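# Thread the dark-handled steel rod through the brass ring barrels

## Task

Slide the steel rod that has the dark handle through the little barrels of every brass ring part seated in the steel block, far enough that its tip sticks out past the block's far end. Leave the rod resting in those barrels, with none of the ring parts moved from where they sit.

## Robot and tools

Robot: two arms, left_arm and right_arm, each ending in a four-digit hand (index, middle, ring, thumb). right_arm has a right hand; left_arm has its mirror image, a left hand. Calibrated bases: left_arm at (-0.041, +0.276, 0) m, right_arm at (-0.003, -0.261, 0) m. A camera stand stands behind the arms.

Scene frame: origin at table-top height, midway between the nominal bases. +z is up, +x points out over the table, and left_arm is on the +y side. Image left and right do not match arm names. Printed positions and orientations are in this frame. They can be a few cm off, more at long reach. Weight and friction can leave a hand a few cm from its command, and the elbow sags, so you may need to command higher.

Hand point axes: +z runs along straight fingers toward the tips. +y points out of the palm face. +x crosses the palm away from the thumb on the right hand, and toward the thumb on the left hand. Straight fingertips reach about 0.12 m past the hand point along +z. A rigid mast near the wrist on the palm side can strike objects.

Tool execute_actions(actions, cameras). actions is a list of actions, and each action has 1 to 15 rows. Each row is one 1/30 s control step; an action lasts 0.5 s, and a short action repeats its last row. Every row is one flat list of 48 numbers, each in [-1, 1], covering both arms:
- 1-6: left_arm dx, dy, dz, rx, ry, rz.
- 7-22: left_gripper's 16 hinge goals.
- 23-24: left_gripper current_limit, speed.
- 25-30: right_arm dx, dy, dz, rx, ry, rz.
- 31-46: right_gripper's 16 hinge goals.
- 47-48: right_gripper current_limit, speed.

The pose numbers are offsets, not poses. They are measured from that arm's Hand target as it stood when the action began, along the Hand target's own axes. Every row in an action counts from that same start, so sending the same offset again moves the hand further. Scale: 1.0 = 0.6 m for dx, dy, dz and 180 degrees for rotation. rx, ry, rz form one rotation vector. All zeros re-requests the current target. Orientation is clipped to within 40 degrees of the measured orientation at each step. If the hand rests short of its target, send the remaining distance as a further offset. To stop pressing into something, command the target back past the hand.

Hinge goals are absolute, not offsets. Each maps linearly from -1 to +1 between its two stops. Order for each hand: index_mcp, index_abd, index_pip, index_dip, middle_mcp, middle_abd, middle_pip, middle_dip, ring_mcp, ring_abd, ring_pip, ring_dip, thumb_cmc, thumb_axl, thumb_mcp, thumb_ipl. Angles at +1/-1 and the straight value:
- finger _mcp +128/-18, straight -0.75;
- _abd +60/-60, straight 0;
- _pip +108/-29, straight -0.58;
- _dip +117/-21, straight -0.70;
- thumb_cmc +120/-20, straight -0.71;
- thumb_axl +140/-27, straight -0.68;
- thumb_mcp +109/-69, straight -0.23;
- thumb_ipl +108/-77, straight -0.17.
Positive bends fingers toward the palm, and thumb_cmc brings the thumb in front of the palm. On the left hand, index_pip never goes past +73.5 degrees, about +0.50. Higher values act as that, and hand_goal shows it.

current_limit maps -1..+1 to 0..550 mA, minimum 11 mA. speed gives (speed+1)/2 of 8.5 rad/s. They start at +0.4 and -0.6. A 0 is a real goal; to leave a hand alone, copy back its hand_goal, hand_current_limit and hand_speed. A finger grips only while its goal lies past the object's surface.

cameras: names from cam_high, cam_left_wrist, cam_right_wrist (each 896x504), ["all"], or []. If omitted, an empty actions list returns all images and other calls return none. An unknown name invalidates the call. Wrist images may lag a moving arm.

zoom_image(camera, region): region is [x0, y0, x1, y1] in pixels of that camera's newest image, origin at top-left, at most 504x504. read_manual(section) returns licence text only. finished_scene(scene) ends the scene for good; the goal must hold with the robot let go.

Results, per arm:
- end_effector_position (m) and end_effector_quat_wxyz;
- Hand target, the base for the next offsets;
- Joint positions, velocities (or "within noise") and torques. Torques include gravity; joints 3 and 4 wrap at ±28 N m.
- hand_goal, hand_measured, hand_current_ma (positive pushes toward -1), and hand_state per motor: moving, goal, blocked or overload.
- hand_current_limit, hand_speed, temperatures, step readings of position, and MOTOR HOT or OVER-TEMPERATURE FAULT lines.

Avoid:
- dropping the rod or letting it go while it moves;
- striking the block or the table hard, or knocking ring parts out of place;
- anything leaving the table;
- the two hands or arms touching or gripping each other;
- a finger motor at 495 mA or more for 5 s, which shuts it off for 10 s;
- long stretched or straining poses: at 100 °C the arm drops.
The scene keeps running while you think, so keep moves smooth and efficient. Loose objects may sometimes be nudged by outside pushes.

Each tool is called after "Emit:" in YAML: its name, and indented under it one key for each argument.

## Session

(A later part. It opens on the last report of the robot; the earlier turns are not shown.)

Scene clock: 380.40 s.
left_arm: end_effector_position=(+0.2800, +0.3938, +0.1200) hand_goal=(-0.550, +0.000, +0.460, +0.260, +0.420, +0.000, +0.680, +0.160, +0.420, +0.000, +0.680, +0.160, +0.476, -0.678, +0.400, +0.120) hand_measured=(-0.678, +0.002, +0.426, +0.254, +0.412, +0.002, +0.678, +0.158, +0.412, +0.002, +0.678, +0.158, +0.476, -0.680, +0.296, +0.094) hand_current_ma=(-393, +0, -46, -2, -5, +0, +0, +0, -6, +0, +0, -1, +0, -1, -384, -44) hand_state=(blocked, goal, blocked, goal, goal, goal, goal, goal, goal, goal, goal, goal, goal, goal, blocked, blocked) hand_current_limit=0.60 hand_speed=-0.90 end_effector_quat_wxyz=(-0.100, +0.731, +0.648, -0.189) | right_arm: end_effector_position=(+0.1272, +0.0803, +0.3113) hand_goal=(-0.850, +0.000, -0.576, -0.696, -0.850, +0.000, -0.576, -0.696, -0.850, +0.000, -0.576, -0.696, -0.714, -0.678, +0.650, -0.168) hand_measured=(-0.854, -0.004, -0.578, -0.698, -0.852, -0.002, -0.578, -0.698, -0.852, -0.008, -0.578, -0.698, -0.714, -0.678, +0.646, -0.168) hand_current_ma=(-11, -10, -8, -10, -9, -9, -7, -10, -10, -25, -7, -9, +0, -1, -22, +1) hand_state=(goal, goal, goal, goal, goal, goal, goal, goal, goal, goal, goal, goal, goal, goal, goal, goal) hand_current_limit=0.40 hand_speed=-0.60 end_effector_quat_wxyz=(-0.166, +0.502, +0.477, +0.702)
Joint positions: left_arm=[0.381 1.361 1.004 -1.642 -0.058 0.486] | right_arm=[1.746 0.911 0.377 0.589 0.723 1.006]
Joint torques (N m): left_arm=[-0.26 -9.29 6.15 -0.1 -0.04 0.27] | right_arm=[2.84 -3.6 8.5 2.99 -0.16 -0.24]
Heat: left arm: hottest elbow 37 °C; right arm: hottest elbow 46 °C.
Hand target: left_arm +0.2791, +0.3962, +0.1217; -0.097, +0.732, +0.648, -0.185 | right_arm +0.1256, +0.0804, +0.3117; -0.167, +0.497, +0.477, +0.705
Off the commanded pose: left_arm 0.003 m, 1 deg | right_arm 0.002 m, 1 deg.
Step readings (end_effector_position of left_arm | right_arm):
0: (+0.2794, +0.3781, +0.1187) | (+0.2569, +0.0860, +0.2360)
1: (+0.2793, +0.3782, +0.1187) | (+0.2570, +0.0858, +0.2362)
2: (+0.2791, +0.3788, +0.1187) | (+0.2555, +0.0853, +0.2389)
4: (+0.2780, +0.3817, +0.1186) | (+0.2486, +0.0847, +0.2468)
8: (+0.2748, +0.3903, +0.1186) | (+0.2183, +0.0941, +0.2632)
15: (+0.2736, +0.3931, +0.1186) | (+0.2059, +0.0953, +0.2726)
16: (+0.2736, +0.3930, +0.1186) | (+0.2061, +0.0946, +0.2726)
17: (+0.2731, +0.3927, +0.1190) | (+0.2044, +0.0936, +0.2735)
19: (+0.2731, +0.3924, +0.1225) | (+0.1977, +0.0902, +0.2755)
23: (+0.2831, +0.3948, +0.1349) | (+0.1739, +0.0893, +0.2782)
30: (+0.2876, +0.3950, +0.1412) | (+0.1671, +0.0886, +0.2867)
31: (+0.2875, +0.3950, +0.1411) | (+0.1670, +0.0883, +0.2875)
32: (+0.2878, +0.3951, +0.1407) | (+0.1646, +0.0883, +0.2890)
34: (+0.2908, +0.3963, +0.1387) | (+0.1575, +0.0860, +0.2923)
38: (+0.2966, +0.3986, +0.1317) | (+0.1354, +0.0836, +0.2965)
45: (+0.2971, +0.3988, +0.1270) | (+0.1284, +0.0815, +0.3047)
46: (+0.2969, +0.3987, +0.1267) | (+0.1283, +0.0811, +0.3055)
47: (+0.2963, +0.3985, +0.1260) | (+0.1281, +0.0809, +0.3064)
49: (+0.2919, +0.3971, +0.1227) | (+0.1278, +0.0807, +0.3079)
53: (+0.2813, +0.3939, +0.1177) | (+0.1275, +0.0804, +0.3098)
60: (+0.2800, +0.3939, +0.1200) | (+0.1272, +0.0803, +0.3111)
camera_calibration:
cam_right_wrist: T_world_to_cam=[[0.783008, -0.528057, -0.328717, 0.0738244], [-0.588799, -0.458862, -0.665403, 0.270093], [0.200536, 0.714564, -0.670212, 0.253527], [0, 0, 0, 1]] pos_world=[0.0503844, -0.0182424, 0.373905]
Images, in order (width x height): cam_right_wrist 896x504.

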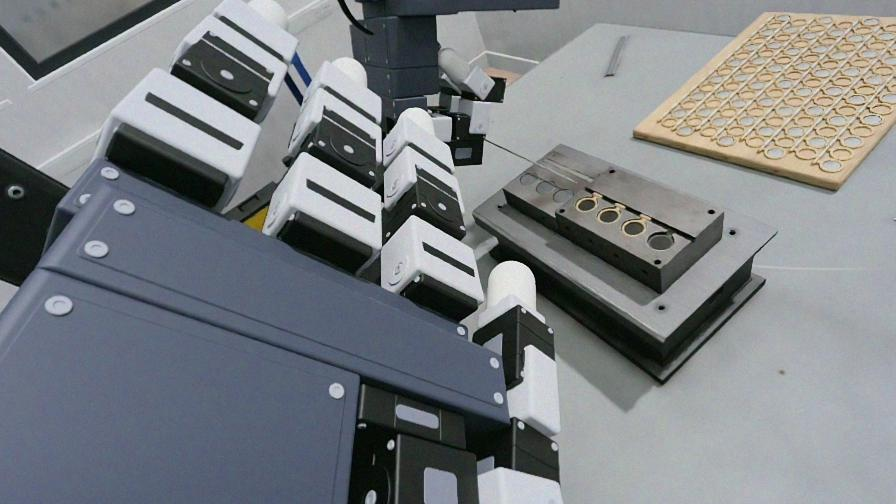

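Emit:
execute_actions:
  actions:
    - [[-0.01706,0.00191,0.00467,0,0,0,-0.55,0,0.46,0.26,0.42,0,0.68,0.16,0.42,0,0.68,0.16,0.477,-0.678,0.40,0.12,0.6,-0.9,0,0,0,0,0,0,-0.85,0,-0.576,-0.696,-0.85,0,-0.576,-0.696,-0.85,0,-0.576,-0.696,-0.714,-0.678,0.65,-0.168,0.4,-0.6]]
  cameras: ["cam_right_wrist"]

Emit:
zoom_image:
  camera: "cam_right_wrist"
  region: [545, 165, 625, 215]

Scene clock: 382.07 s.
left_arm: end_effector_position=(+0.2768, +0.3877, +0.1186) hand_goal=(-0.550, +0.000, +0.460, +0.260, +0.420, +0.000, +0.680, +0.160, +0.420, +0.000, +0.680, +0.160, +0.476, -0.678, +0.400, +0.120) hand_measured=(-0.678, +0.002, +0.426, +0.254, +0.412, +0.002, +0.678, +0.158, +0.412, +0.002, +0.678, +0.158, +0.476, -0.680, +0.296, +0.094) hand_current_ma=(-393, +0, -46, -2, -5, +0, +0, +0, -6, +0, +0, -1, +0, -1, -384, -44) hand_state=(blocked, goal, blocked, goal, goal, goal, goal, goal, goal, goal, goal, goal, goal, goal, blocked, blocked) hand_current_limit=0.60 hand_speed=-0.90 end_effector_quat_wxyz=(-0.098, +0.732, +0.646, -0.192) | right_arm: end_effector_position=(+0.1272, +0.0803, +0.3114) hand_goal=(-0.850, +0.000, -0.576, -0.696, -0.850, +0.000, -0.576, -0.696, -0.850, +0.000, -0.576, -0.696, -0.714, -0.678, +0.650, -0.168) hand_measured=(-0.854, -0.004, -0.578, -0.698, -0.852, -0.002, -0.578, -0.698, -0.852, -0.008, -0.578, -0.698, -0.714, -0.678, +0.646, -0.168) hand_current_ma=(-11, -10, -8, -10, -9, -9, -7, -10, -10, -25, -7, -9, +0, -1, -22, +1) hand_state=(goal, goal, goal, goal, goal, goal, goal, goal, goal, goal, goal, goal, goal, goal, goal, goal) hand_current_limit=0.40 hand_speed=-0.60 end_effector_quat_wxyz=(-0.165, +0.502, +0.477, +0.702)
Joint positions: left_arm=[0.371 1.351 0.99 -1.642 -0.051 0.483] | right_arm=[1.746 0.911 0.377 0.589 0.723 1.005]
Joint torques (N m): left_arm=[-1.85 -9.7 6.08 -0.18 0.09 -0.05] | right_arm=[2.61 -2.84 8.35 3.08 -0.21 -0.21]
Heat: left arm: hottest elbow 37 °C; right arm: hottest elbow 47 °C.
Hand target: left_arm +0.2781, +0.3857, +0.1201; -0.097, +0.732, +0.648, -0.185 | right_arm +0.1256, +0.0804, +0.3117; -0.167, +0.497, +0.478, +0.705
Off the commanded pose: left_arm 0.003 m, 1 deg | right_arm 0.002 m, 1 deg.
Step readings (end_effector_position of left_arm | right_arm):
0: (+0.2800, +0.3938, +0.1200) | (+0.1272, +0.0803, +0.3114)
1: (+0.2800, +0.3938, +0.1200) | (+0.1272, +0.0803, +0.3114)
2: (+0.2798, +0.3938, +0.1200) | (+0.1272, +0.0803, +0.3114)
4: (+0.2789, +0.3926, +0.1196) | (+0.1272, +0.0803, +0.3114)
8: (+0.2766, +0.3894, +0.1185) | (+0.1272, +0.0803, +0.3114)
15: (+0.2768, +0.3876, +0.1186) | (+0.1272, +0.0803, +0.3114)
camera_calibration:
cam_right_wrist: T_world_to_cam=[[0.783186, -0.528217, -0.328034, 0.0736895], [-0.588426, -0.459144, -0.665538, 0.270106], [0.200934, 0.714264, -0.670412, 0.253525], [0, 0, 0, 1]] pos_world=[0.0502836, -0.0181417, 0.373905]
Images, in order (width x height): cam_right_wrist 896x504.

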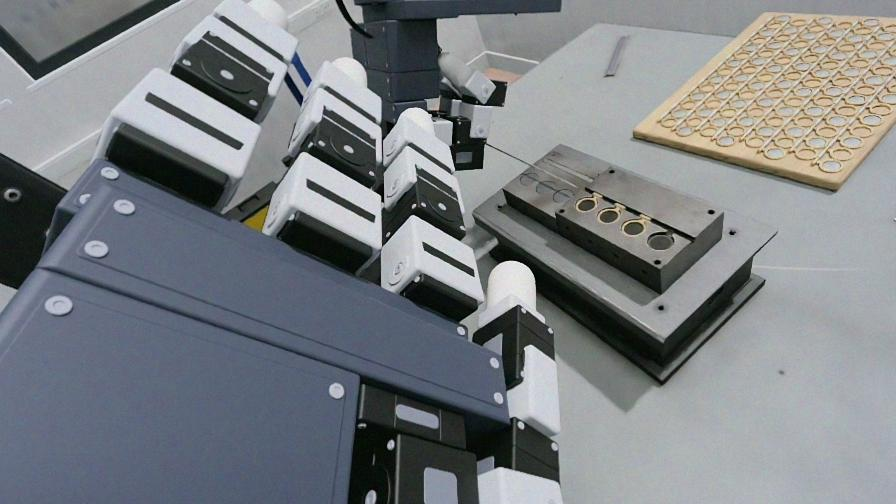

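Scaled by 6.300 from the camera's 896x504 image, which has a finer 1280x720 frame.

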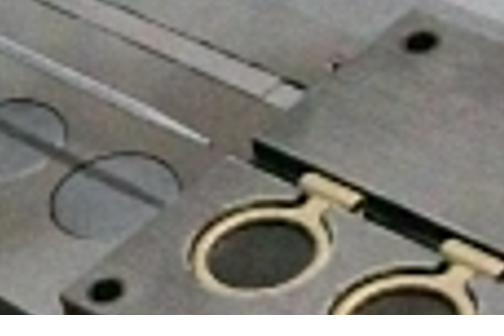

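Emit:
execute_actions:
  actions:
    - [[0.01349,0.01396,-0.06281,0,0,0,-0.55,0,0.46,0.26,0.42,0,0.68,0.16,0.42,0,0.68,0.16,0.477,-0.678,0.40,0.12,0.6,-0.9,0,0,0,0,0,0,-0.85,0,-0.576,-0.696,-0.85,0,-0.576,-0.696,-0.85,0,-0.576,-0.696,-0.714,-0.678,0.65,-0.168,0.4,-0.6]]
    - [[0.00687,0.01797,0.0434,0,0,0,-0.55,0,0.46,0.26,0.42,0,0.68,0.16,0.42,0,0.68,0.16,0.477,-0.678,0.40,0.12,0.6,-0.9,0,0,0,0,0,0,-0.85,0,-0.576,-0.696,-0.85,0,-0.576,-0.696,-0.85,0,-0.576,-0.696,-0.714,-0.678,0.65,-0.168,0.4,-0.6]]
    - [[-0.003,-0.03054,0.01314,0,0,0,-0.55,0,0.46,0.26,0.42,0,0.68,0.16,0.42,0,0.68,0.16,0.477,-0.678,0.40,0.12,0.6,-0.9,0,0,0,0,0,0,-0.85,0,-0.576,-0.696,-0.85,0,-0.576,-0.696,-0.85,0,-0.576,-0.696,-0.714,-0.678,0.65,-0.168,0.4,-0.6]]
    - [[-0.01706,0.00191,0.00467,0,0,0,-0.55,0,0.46,0.26,0.42,0,0.68,0.16,0.42,0,0.68,0.16,0.477,-0.678,0.40,0.12,0.6,-0.9,0,0,0,0,0,0,-0.85,0,-0.576,-0.696,-0.85,0,-0.576,-0.696,-0.85,0,-0.576,-0.696,-0.714,-0.678,0.65,-0.168,0.4,-0.6]]
  cameras: ["cam_right_wrist"]

Emit:
zoom_image:
  camera: "cam_right_wrist"
  region: [545, 165, 625, 215]

Scene clock: 385.77 s.
left_arm: end_effector_position=(+0.2789, +0.3877, +0.1187) hand_goal=(-0.550, +0.000, +0.460, +0.260, +0.420, +0.000, +0.680, +0.160, +0.420, +0.000, +0.680, +0.160, +0.476, -0.678, +0.400, +0.120) hand_measured=(-0.678, +0.002, +0.426, +0.254, +0.412, +0.002, +0.678, +0.158, +0.412, +0.002, +0.678, +0.158, +0.476, -0.680, +0.296, +0.094) hand_current_ma=(-393, +0, -46, -2, -5, +0, +0, +0, -6, +0, +0, -1, +0, -1, -384, -44) hand_state=(blocked, goal, blocked, goal, goal, goal, goal, goal, goal, goal, goal, goal, goal, goal, blocked, blocked) hand_current_limit=0.60 hand_speed=-0.90 end_effector_quat_wxyz=(-0.099, +0.732, +0.646, -0.192) | right_arm: end_effector_position=(+0.1272, +0.0803, +0.3114) hand_goal=(-0.850, +0.000, -0.576, -0.696, -0.850, +0.000, -0.576, -0.696, -0.850, +0.000, -0.576, -0.696, -0.714, -0.678, +0.650, -0.168) hand_measured=(-0.854, -0.004, -0.578, -0.698, -0.852, -0.002, -0.578, -0.698, -0.852, -0.008, -0.578, -0.698, -0.714, -0.678, +0.646, -0.168) hand_current_ma=(-11, -10, -8, -10, -9, -9, -7, -10, -10, -25, -7, -9, +0, -1, -22, +1) hand_state=(goal, goal, goal, goal, goal, goal, goal, goal, goal, goal, goal, goal, goal, goal, goal, goal) hand_current_limit=0.40 hand_speed=-0.60 end_effector_quat_wxyz=(-0.165, +0.502, +0.477, +0.702)
Joint positions: left_arm=[0.369 1.357 0.996 -1.642 -0.05 0.481] | right_arm=[1.746 0.911 0.377 0.589 0.723 1.005]
Joint torques (N m): left_arm=[-1.49 -9.76 6.08 -0.14 0.12 -0.06] | right_arm=[2.73 -3.72 8.57 2.93 -0.15 -0.2]
Heat: left arm: hottest elbow 37 °C; right arm: hottest elbow 47 °C.
Hand target: left_arm +0.2802, +0.3857, +0.1202; -0.097, +0.732, +0.648, -0.185 | right_arm +0.1256, +0.0804, +0.3117; -0.167, +0.497, +0.478, +0.705
Off the commanded pose: left_arm 0.003 m, 1 deg | right_arm 0.002 m, 1 deg.
Step readings (end_effector_position of left_arm | right_arm):
0: (+0.2768, +0.3877, +0.1186) | (+0.1272, +0.0803, +0.3114)
1: (+0.2768, +0.3877, +0.1186) | (+0.1272, +0.0803, +0.3114)
2: (+0.2766, +0.3876, +0.1188) | (+0.1272, +0.0803, +0.3114)
4: (+0.2756, +0.3872, +0.1218) | (+0.1272, +0.0803, +0.3114)
8: (+0.2844, +0.3906, +0.1356) | (+0.1272, +0.0803, +0.3114)
15: (+0.2906, +0.3930, +0.1431) | (+0.1272, +0.0803, +0.3114)
16: (+0.2905, +0.3930, +0.1427) | (+0.1272, +0.0803, +0.3114)
17: (+0.2907, +0.3930, +0.1421) | (+0.1272, +0.0803, +0.3114)
19: (+0.2937, +0.3942, +0.1393) | (+0.1272, +0.0803, +0.3114)
23: (+0.2996, +0.3965, +0.1317) | (+0.1272, +0.0803, +0.3114)
30: (+0.2999, +0.3966, +0.1270) | (+0.1272, +0.0803, +0.3114)
31: (+0.2999, +0.3966, +0.1268) | (+0.1272, +0.0803, +0.3114)
32: (+0.2993, +0.3964, +0.1262) | (+0.1272, +0.0803, +0.3114)
34: (+0.2948, +0.3954, +0.1229) | (+0.1272, +0.0803, +0.3114)
38: (+0.2839, +0.3930, +0.1177) | (+0.1272, +0.0803, +0.3114)
45: (+0.2821, +0.3939, +0.1200) | (+0.1272, +0.0803, +0.3114)
46: (+0.2821, +0.3939, +0.1200) | (+0.1272, +0.0803, +0.3114)
47: (+0.2820, +0.3938, +0.1200) | (+0.1272, +0.0803, +0.3114)
49: (+0.2810, +0.3926, +0.1195) | (+0.1272, +0.0803, +0.3114)
53: (+0.2787, +0.3894, +0.1186) | (+0.1272, +0.0803, +0.3114)
60: (+0.2789, +0.3876, +0.1187) | (+0.1272, +0.0803, +0.3114)
camera_calibration:
cam_right_wrist: T_world_to_cam=[[0.783186, -0.528217, -0.328034, 0.0736895], [-0.588426, -0.459144, -0.665538, 0.270106], [0.200934, 0.714264, -0.670412, 0.253525], [0, 0, 0, 1]] pos_world=[0.0502836, -0.0181417, 0.373905]
Images, in order (width x height): cam_right_wrist 896x504.

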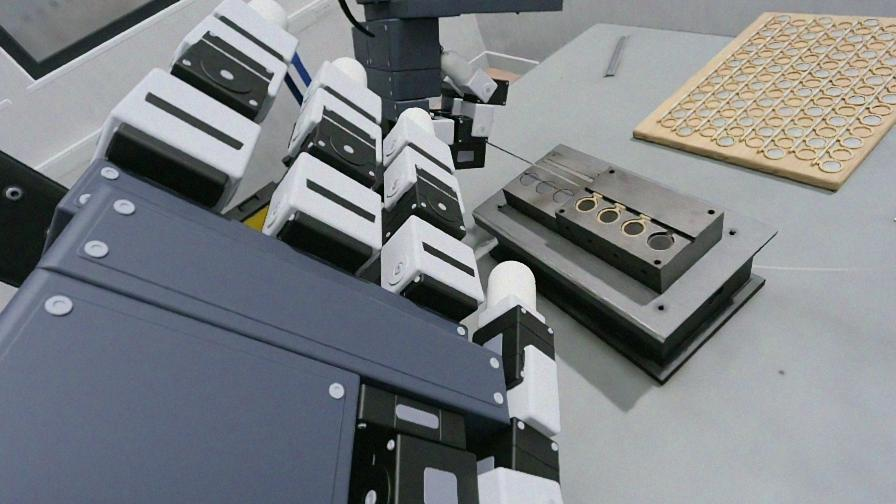

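Scaled by 6.300 from the camera's 896x504 image, which has a finer 1280x720 frame.

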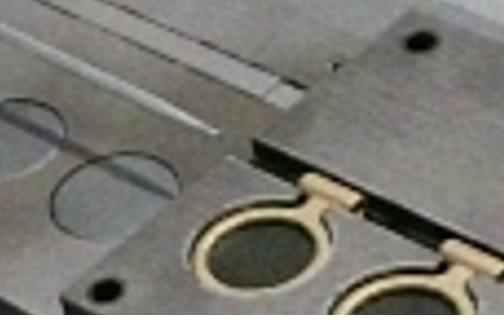

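Emit:
execute_actions:
  actions:
    - [[-0.00808,0.00157,0.00173,0,0,0,-0.55,0,0.46,0.26,0.42,0,0.68,0.16,0.42,0,0.68,0.16,0.477,-0.678,0.40,0.12,0.6,-0.9,0,0,0,0,0,0,-0.85,0,-0.576,-0.696,-0.85,0,-0.576,-0.696,-0.85,0,-0.576,-0.696,-0.714,-0.678,0.65,-0.168,0.4,-0.6]]
  cameras: ["cam_right_wrist"]

Emit:
zoom_image:
  camera: "cam_right_wrist"
  region: [545, 165, 625, 215]

Scene clock: 387.13 s.
left_arm: end_effector_position=(+0.2791, +0.3826, +0.1181) hand_goal=(-0.550, +0.000, +0.460, +0.260, +0.420, +0.000, +0.680, +0.160, +0.420, +0.000, +0.680, +0.160, +0.476, -0.678, +0.400, +0.120) hand_measured=(-0.678, +0.002, +0.426, +0.254, +0.412, +0.002, +0.678, +0.158, +0.412, +0.002, +0.678, +0.158, +0.476, -0.680, +0.296, +0.094) hand_current_ma=(-393, +0, -46, -2, -5, +0, +0, +0, -6, +0, +0, -1, +0, -1, -384, -44) hand_state=(blocked, goal, blocked, goal, goal, goal, goal, goal, goal, goal, goal, goal, goal, goal, blocked, blocked) hand_current_limit=0.60 hand_speed=-0.90 end_effector_quat_wxyz=(-0.099, +0.732, +0.646, -0.192) | right_arm: end_effector_position=(+0.1272, +0.0803, +0.3114) hand_goal=(-0.850, +0.000, -0.576, -0.696, -0.850, +0.000, -0.576, -0.696, -0.850, +0.000, -0.576, -0.696, -0.714, -0.678, +0.650, -0.168) hand_measured=(-0.854, -0.004, -0.578, -0.698, -0.852, -0.002, -0.578, -0.698, -0.852, -0.008, -0.578, -0.698, -0.714, -0.678, +0.646, -0.168) hand_current_ma=(-11, -10, -8, -10, -9, -9, -7, -10, -10, -25, -7, -9, +0, -1, -22, +1) hand_state=(goal, goal, goal, goal, goal, goal, goal, goal, goal, goal, goal, goal, goal, goal, goal, goal) hand_current_limit=0.40 hand_speed=-0.60 end_effector_quat_wxyz=(-0.165, +0.502, +0.477, +0.702)
Joint positions: left_arm=[0.354 1.353 0.991 -1.641 -0.044 0.468] | right_arm=[1.746 0.911 0.377 0.589 0.723 1.005]
Joint torques (N m): left_arm=[-1.96 -9.88 6.05 -0.18 0.12 -0.03] | right_arm=[3.14 -4.19 8.32 3.19 -0.11 -0.18]
Heat: left arm: hottest elbow 37 °C; right arm: hottest elbow 47 °C.
Hand target: left_arm +0.2803, +0.3807, +0.1197; -0.097, +0.732, +0.648, -0.185 | right_arm +0.1256, +0.0804, +0.3117; -0.167, +0.497, +0.478, +0.705
Off the commanded pose: left_arm 0.003 m, 1 deg | right_arm 0.002 m, 1 deg.
Step readings (end_effector_position of left_arm | right_arm):
0: (+0.2789, +0.3877, +0.1187) | (+0.1272, +0.0803, +0.3114)
1: (+0.2789, +0.3877, +0.1187) | (+0.1272, +0.0803, +0.3114)
2: (+0.2790, +0.3875, +0.1187) | (+0.1272, +0.0803, +0.3114)
4: (+0.2793, +0.3862, +0.1187) | (+0.1272, +0.0803, +0.3114)
8: (+0.2791, +0.3829, +0.1182) | (+0.1272, +0.0803, +0.3114)
15: (+0.2791, +0.3825, +0.1181) | (+0.1272, +0.0803, +0.3114)
camera_calibration:
cam_right_wrist: T_world_to_cam=[[0.783186, -0.528217, -0.328034, 0.0736895], [-0.588426, -0.459144, -0.665538, 0.270106], [0.200934, 0.714264, -0.670412, 0.253525], [0, 0, 0, 1]] pos_world=[0.0502836, -0.0181417, 0.373905]
Images, in order (width x height): cam_right_wrist 896x504.

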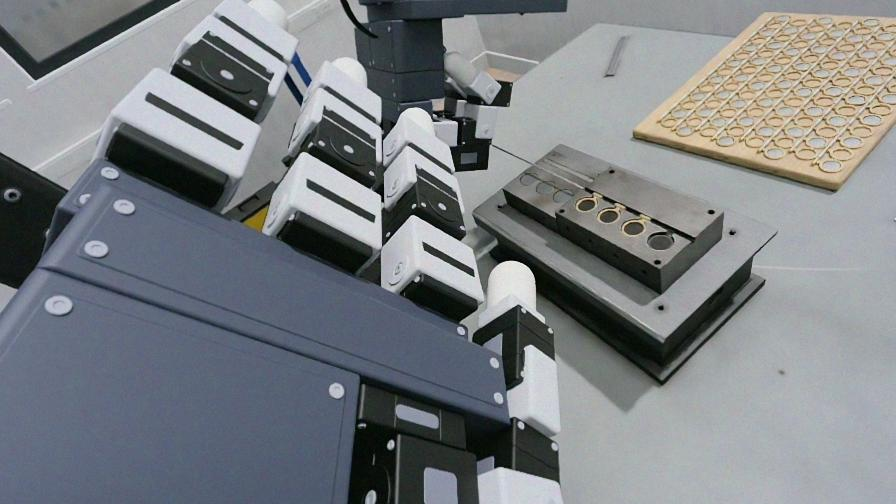

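Scaled by 6.300 from the camera's 896x504 image, which has a finer 1280x720 frame.

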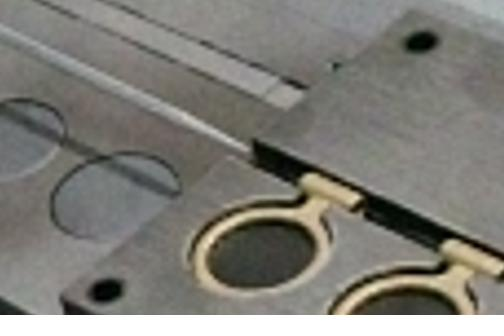

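Emit:
execute_actions:
  actions:
    - [[-0.0083,0.00076,0.00064,0,0,0,-0.55,0,0.46,0.26,0.42,0,0.68,0.16,0.42,0,0.68,0.16,0.477,-0.678,0.40,0.12,0.6,-0.9,-0.0513,0.0272,0.0445,-0.0271,-0.0394,0.0792,-0.95,0,-0.9,-0.9,-0.95,0,-0.9,-0.9,-0.95,0,-0.9,-0.9,-0.714,-0.678,0.65,-0.168,0.4,-0.6]]
    - [[0,0,0,0,0,0,-0.55,0,0.46,0.26,0.42,0,0.68,0.16,0.42,0,0.68,0.16,0.477,-0.678,0.40,0.12,0.6,-0.9,-0.0377,0.0343,0.0527,-0.0271,-0.0394,0.0792,-0.95,0,-0.9,-0.9,-0.95,0,-0.9,-0.9,-0.95,0,-0.9,-0.9,-0.714,-0.678,0.65,-0.168,0.4,-0.6]]
    - [[0,0,0,0,0,0,-0.55,0,0.46,0.26,0.42,0,0.68,0.16,0.42,0,0.68,0.16,0.477,-0.678,0.40,0.12,0.6,-0.9,-0.0192,0.0598,0.0831,-0.0271,-0.0394,0.0792,-0.95,0,-0.9,-0.9,-0.95,0,-0.9,-0.9,-0.95,0,-0.9,-0.9,-0.714,-0.678,0.65,-0.168,0.4,-0.6]]
    - [[0,0,0,0,0,0,-0.55,0,0.46,0.26,0.42,0,0.68,0.16,0.42,0,0.68,0.16,0.477,-0.678,0.40,0.12,0.6,-0.9,0,0,0,0,0,0,-0.95,0,-0.9,-0.9,-0.95,0,-0.9,-0.9,-0.95,0,-0.9,-0.9,-0.714,-0.678,0.65,-0.168,0.4,-0.6]]
  cameras: ["cam_right_wrist"]

Emit:
zoom_image:
  camera: "cam_right_wrist"
  region: [500, 165, 580, 205]

Scene clock: 390.47 s.
left_arm: end_effector_position=(+0.2793, +0.3777, +0.1184) hand_goal=(-0.550, +0.000, +0.460, +0.260, +0.420, +0.000, +0.680, +0.160, +0.420, +0.000, +0.680, +0.160, +0.476, -0.678, +0.400, +0.120) hand_measured=(-0.678, +0.002, +0.426, +0.254, +0.412, +0.002, +0.678, +0.158, +0.412, +0.002, +0.678, +0.158, +0.476, -0.680, +0.296, +0.094) hand_current_ma=(-393, +0, -46, -2, -5, +0, +0, +0, -6, +0, +0, -1, +0, -1, -384, -44) hand_state=(blocked, goal, blocked, goal, goal, goal, goal, goal, goal, goal, goal, goal, goal, goal, blocked, blocked) hand_current_limit=0.60 hand_speed=-0.90 end_effector_quat_wxyz=(-0.098, +0.732, +0.646, -0.191) | right_arm: end_effector_position=(+0.2568, +0.0862, +0.2363) hand_goal=(-0.950, +0.000, -0.900, -0.900, -0.950, +0.000, -0.900, -0.900, -0.950, +0.000, -0.900, -0.900, -0.714, -0.678, +0.650, -0.168) hand_measured=(-0.948, -0.004, -0.898, -0.898, -0.948, -0.002, -0.898, -0.898, -0.948, -0.008, -0.898, -0.898, -0.714, -0.678, +0.646, -0.168) hand_current_ma=(+4, -10, +6, +9, +4, -9, +5, +9, +4, -25, +5, +9, +0, -1, -22, +1) hand_state=(goal, goal, goal, goal, goal, goal, goal, goal, goal, goal, goal, goal, goal, goal, goal, goal) hand_current_limit=0.40 hand_speed=-0.60 end_effector_quat_wxyz=(-0.244, +0.777, +0.213, +0.541)
Joint positions: left_arm=[0.34 1.348 0.987 -1.641 -0.038 0.455] | right_arm=[1.324 1.076 0.678 0.038 0.571 1.927]
Joint torques (N m): left_arm=[-1.61 -9.29 5.93 -0.25 0.15 -0.04] | right_arm=[2.02 -5.66 13.64 2.21 0.23 0.03]
Heat: left arm: hottest elbow 37 °C; right arm: hottest elbow 47 °C.
Hand target: left_arm +0.2801, +0.3757, +0.1198; -0.097, +0.732, +0.648, -0.185 | right_arm +0.2653, +0.1015, +0.2612; -0.259, +0.771, +0.196, +0.548
Off the commanded pose: left_arm 0.003 m, 1 deg | right_arm 0.031 m, 3 deg.
Step readings (end_effector_position of left_arm | right_arm):
0: (+0.2791, +0.3826, +0.1181) | (+0.1272, +0.0803, +0.3114)
1: (+0.2792, +0.3825, +0.1181) | (+0.1273, +0.0801, +0.3113)
2: (+0.2792, +0.3823, +0.1183) | (+0.1292, +0.0789, +0.3094)
4: (+0.2795, +0.3812, +0.1184) | (+0.1361, +0.0767, +0.3021)
8: (+0.2794, +0.3781, +0.1186) | (+0.1544, +0.0728, +0.2791)
15: (+0.2793, +0.3776, +0.1184) | (+0.1618, +0.0748, +0.2699)
16: (+0.2793, +0.3776, +0.1184) | (+0.1620, +0.0758, +0.2704)
17: (+0.2793, +0.3777, +0.1184) | (+0.1643, +0.0761, +0.2699)
19: (+0.2793, +0.3777, +0.1184) | (+0.1722, +0.0767, +0.2684)
23: (+0.2793, +0.3777, +0.1184) | (+0.1945, +0.0773, +0.2664)
30: (+0.2793, +0.3777, +0.1184) | (+0.2008, +0.0812, +0.2594)
31: (+0.2793, +0.3777, +0.1184) | (+0.2009, +0.0816, +0.2580)
32: (+0.2793, +0.3777, +0.1184) | (+0.2035, +0.0826, +0.2554)
34: (+0.2793, +0.3777, +0.1184) | (+0.2142, +0.0844, +0.2505)
38: (+0.2793, +0.3777, +0.1184) | (+0.2485, +0.0800, +0.2460)
45: (+0.2793, +0.3777, +0.1184) | (+0.2590, +0.0855, +0.2432)
46: (+0.2793, +0.3777, +0.1184) | (+0.2585, +0.0861, +0.2426)
47: (+0.2793, +0.3777, +0.1184) | (+0.2582, +0.0866, +0.2422)
49: (+0.2793, +0.3777, +0.1184) | (+0.2576, +0.0871, +0.2407)
53: (+0.2793, +0.3777, +0.1184) | (+0.2573, +0.0866, +0.2381)
60: (+0.2793, +0.3777, +0.1184) | (+0.2570, +0.0862, +0.2365)
camera_calibration:
cam_right_wrist: T_world_to_cam=[[0.11961, -0.581567, -0.804657, 0.238206], [-0.992674, -0.0561193, -0.106998, 0.23627], [0.0170696, 0.81156, -0.584019, 0.191426], [0, 0, 0, 1]] pos_world=[0.202779, -0.00356146, 0.328751]
Images, in order (width x height): cam_right_wrist 896x504.

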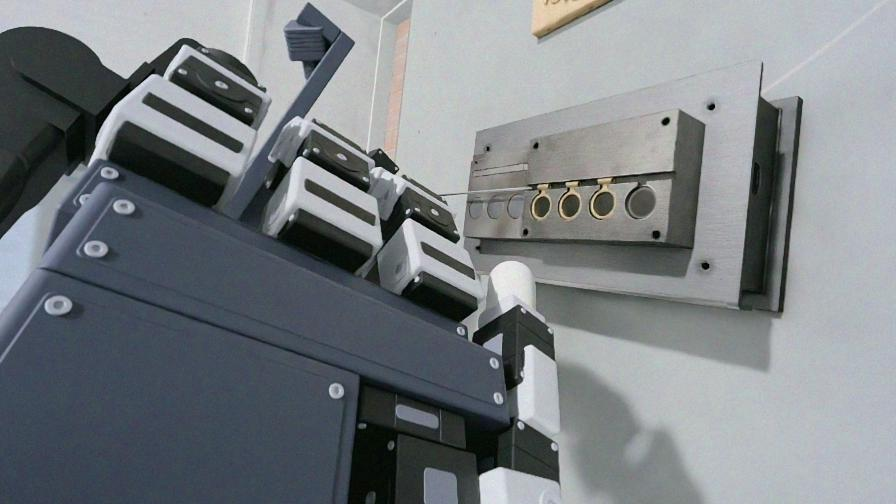

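Scaled by 6.300 from the camera's 896x504 image, which has a finer 1280x720 frame.

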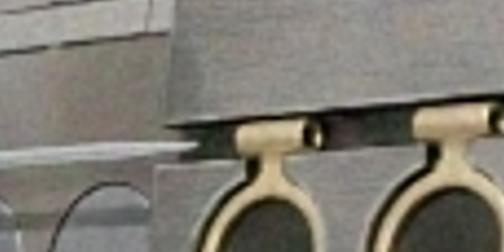

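Emit:
execute_actions:
  actions:
    - [[-0.00661,0.00064,0.00079,0,0,0,-0.55,0,0.46,0.26,0.42,0,0.68,0.16,0.42,0,0.68,0.16,0.477,-0.678,0.40,0.12,0.6,-0.9,0,0,0,0,0,0,-0.95,0,-0.9,-0.9,-0.95,0,-0.9,-0.9,-0.95,0,-0.9,-0.9,-0.714,-0.678,0.65,-0.168,0.4,-0.6]]
  cameras: ["cam_right_wrist"]

Emit:
zoom_image:
  camera: "cam_right_wrist"
  region: [500, 165, 580, 205]

Scene clock: 396.23 s.
left_arm: end_effector_position=(+0.2792, +0.3737, +0.1184) hand_goal=(-0.550, +0.000, +0.460, +0.260, +0.420, +0.000, +0.680, +0.160, +0.420, +0.000, +0.680, +0.160, +0.476, -0.678, +0.400, +0.120) hand_measured=(-0.678, +0.002, +0.426, +0.254, +0.412, +0.002, +0.678, +0.158, +0.412, +0.002, +0.678, +0.158, +0.476, -0.680, +0.296, +0.094) hand_current_ma=(-393, +0, -46, -2, -5, +0, +0, +0, -6, +0, +0, -1, +0, -1, -384, -44) hand_state=(blocked, goal, blocked, goal, goal, goal, goal, goal, goal, goal, goal, goal, goal, goal, blocked, blocked) hand_current_limit=0.60 hand_speed=-0.90 end_effector_quat_wxyz=(-0.098, +0.732, +0.646, -0.191) | right_arm: end_effector_position=(+0.2568, +0.0861, +0.2362) hand_goal=(-0.950, +0.000, -0.900, -0.900, -0.950, +0.000, -0.900, -0.900, -0.950, +0.000, -0.900, -0.900, -0.714, -0.678, +0.650, -0.168) hand_measured=(-0.948, -0.004, -0.898, -0.898, -0.948, -0.002, -0.898, -0.898, -0.948, -0.008, -0.898, -0.898, -0.714, -0.678, +0.646, -0.168) hand_current_ma=(+4, -10, +6, +9, +4, -9, +5, +9, +4, -25, +5, +9, +0, -1, -22, +1) hand_state=(goal, goal, goal, goal, goal, goal, goal, goal, goal, goal, goal, goal, goal, goal, goal, goal) hand_current_limit=0.40 hand_speed=-0.60 end_effector_quat_wxyz=(-0.244, +0.777, +0.213, +0.541)
Joint positions: left_arm=[0.329 1.344 0.983 -1.641 -0.033 0.444] | right_arm=[1.324 1.076 0.678 0.037 0.571 1.928]
Joint torques (N m): left_arm=[-2.02 -9.41 6.08 -0.17 0.14 -0.06] | right_arm=[1.79 -6.3 13.72 2.15 0.13 0.06]
Motor temperatures (°C): left_arm=[29 33 37 24 29 25] | right_arm=[31 25 48 26 23 27]
Heat: left arm: hottest elbow 37 °C; right arm: hottest elbow 48 °C.
Hand target: left_arm +0.2799, +0.3717, +0.1198; -0.097, +0.732, +0.648, -0.185 | right_arm +0.2652, +0.1015, +0.2611; -0.259, +0.771, +0.196, +0.548
Off the commanded pose: left_arm 0.003 m, 1 deg | right_arm 0.031 m, 3 deg.
Step readings (end_effector_position of left_arm | right_arm):
0: (+0.2793, +0.3777, +0.1184) | (+0.2568, +0.0861, +0.2362)
1: (+0.2793, +0.3778, +0.1184) | (+0.2568, +0.0861, +0.2362)
2: (+0.2794, +0.3776, +0.1186) | (+0.2568, +0.0861, +0.2362)
4: (+0.2797, +0.3766, +0.1187) | (+0.2568, +0.0861, +0.2362)
8: (+0.2797, +0.3743, +0.1188) | (+0.2568, +0.0861, +0.2362)
15: (+0.2792, +0.3737, +0.1184) | (+0.2568, +0.0861, +0.2362)
camera_calibration:
cam_right_wrist: T_world_to_cam=[[0.119086, -0.581466, -0.804808, 0.238281], [-0.992741, -0.0559572, -0.106465, 0.236098], [0.0168712, 0.811644, -0.583909, 0.191372], [0, 0, 0, 1]] pos_world=[0.20278, -0.00356177, 0.32865]
Images, in order (width x height): cam_right_wrist 896x504.

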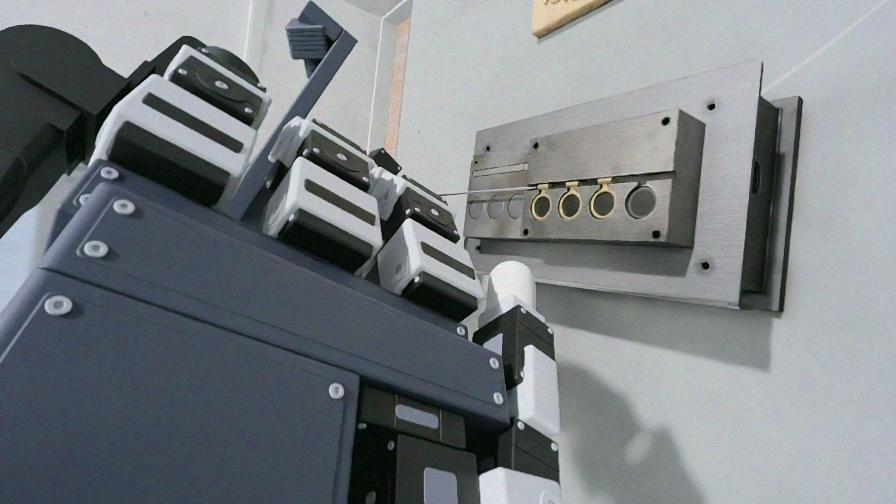

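Scaled by 6.300 from the camera's 896x504 image, which has a finer 1280x720 frame.

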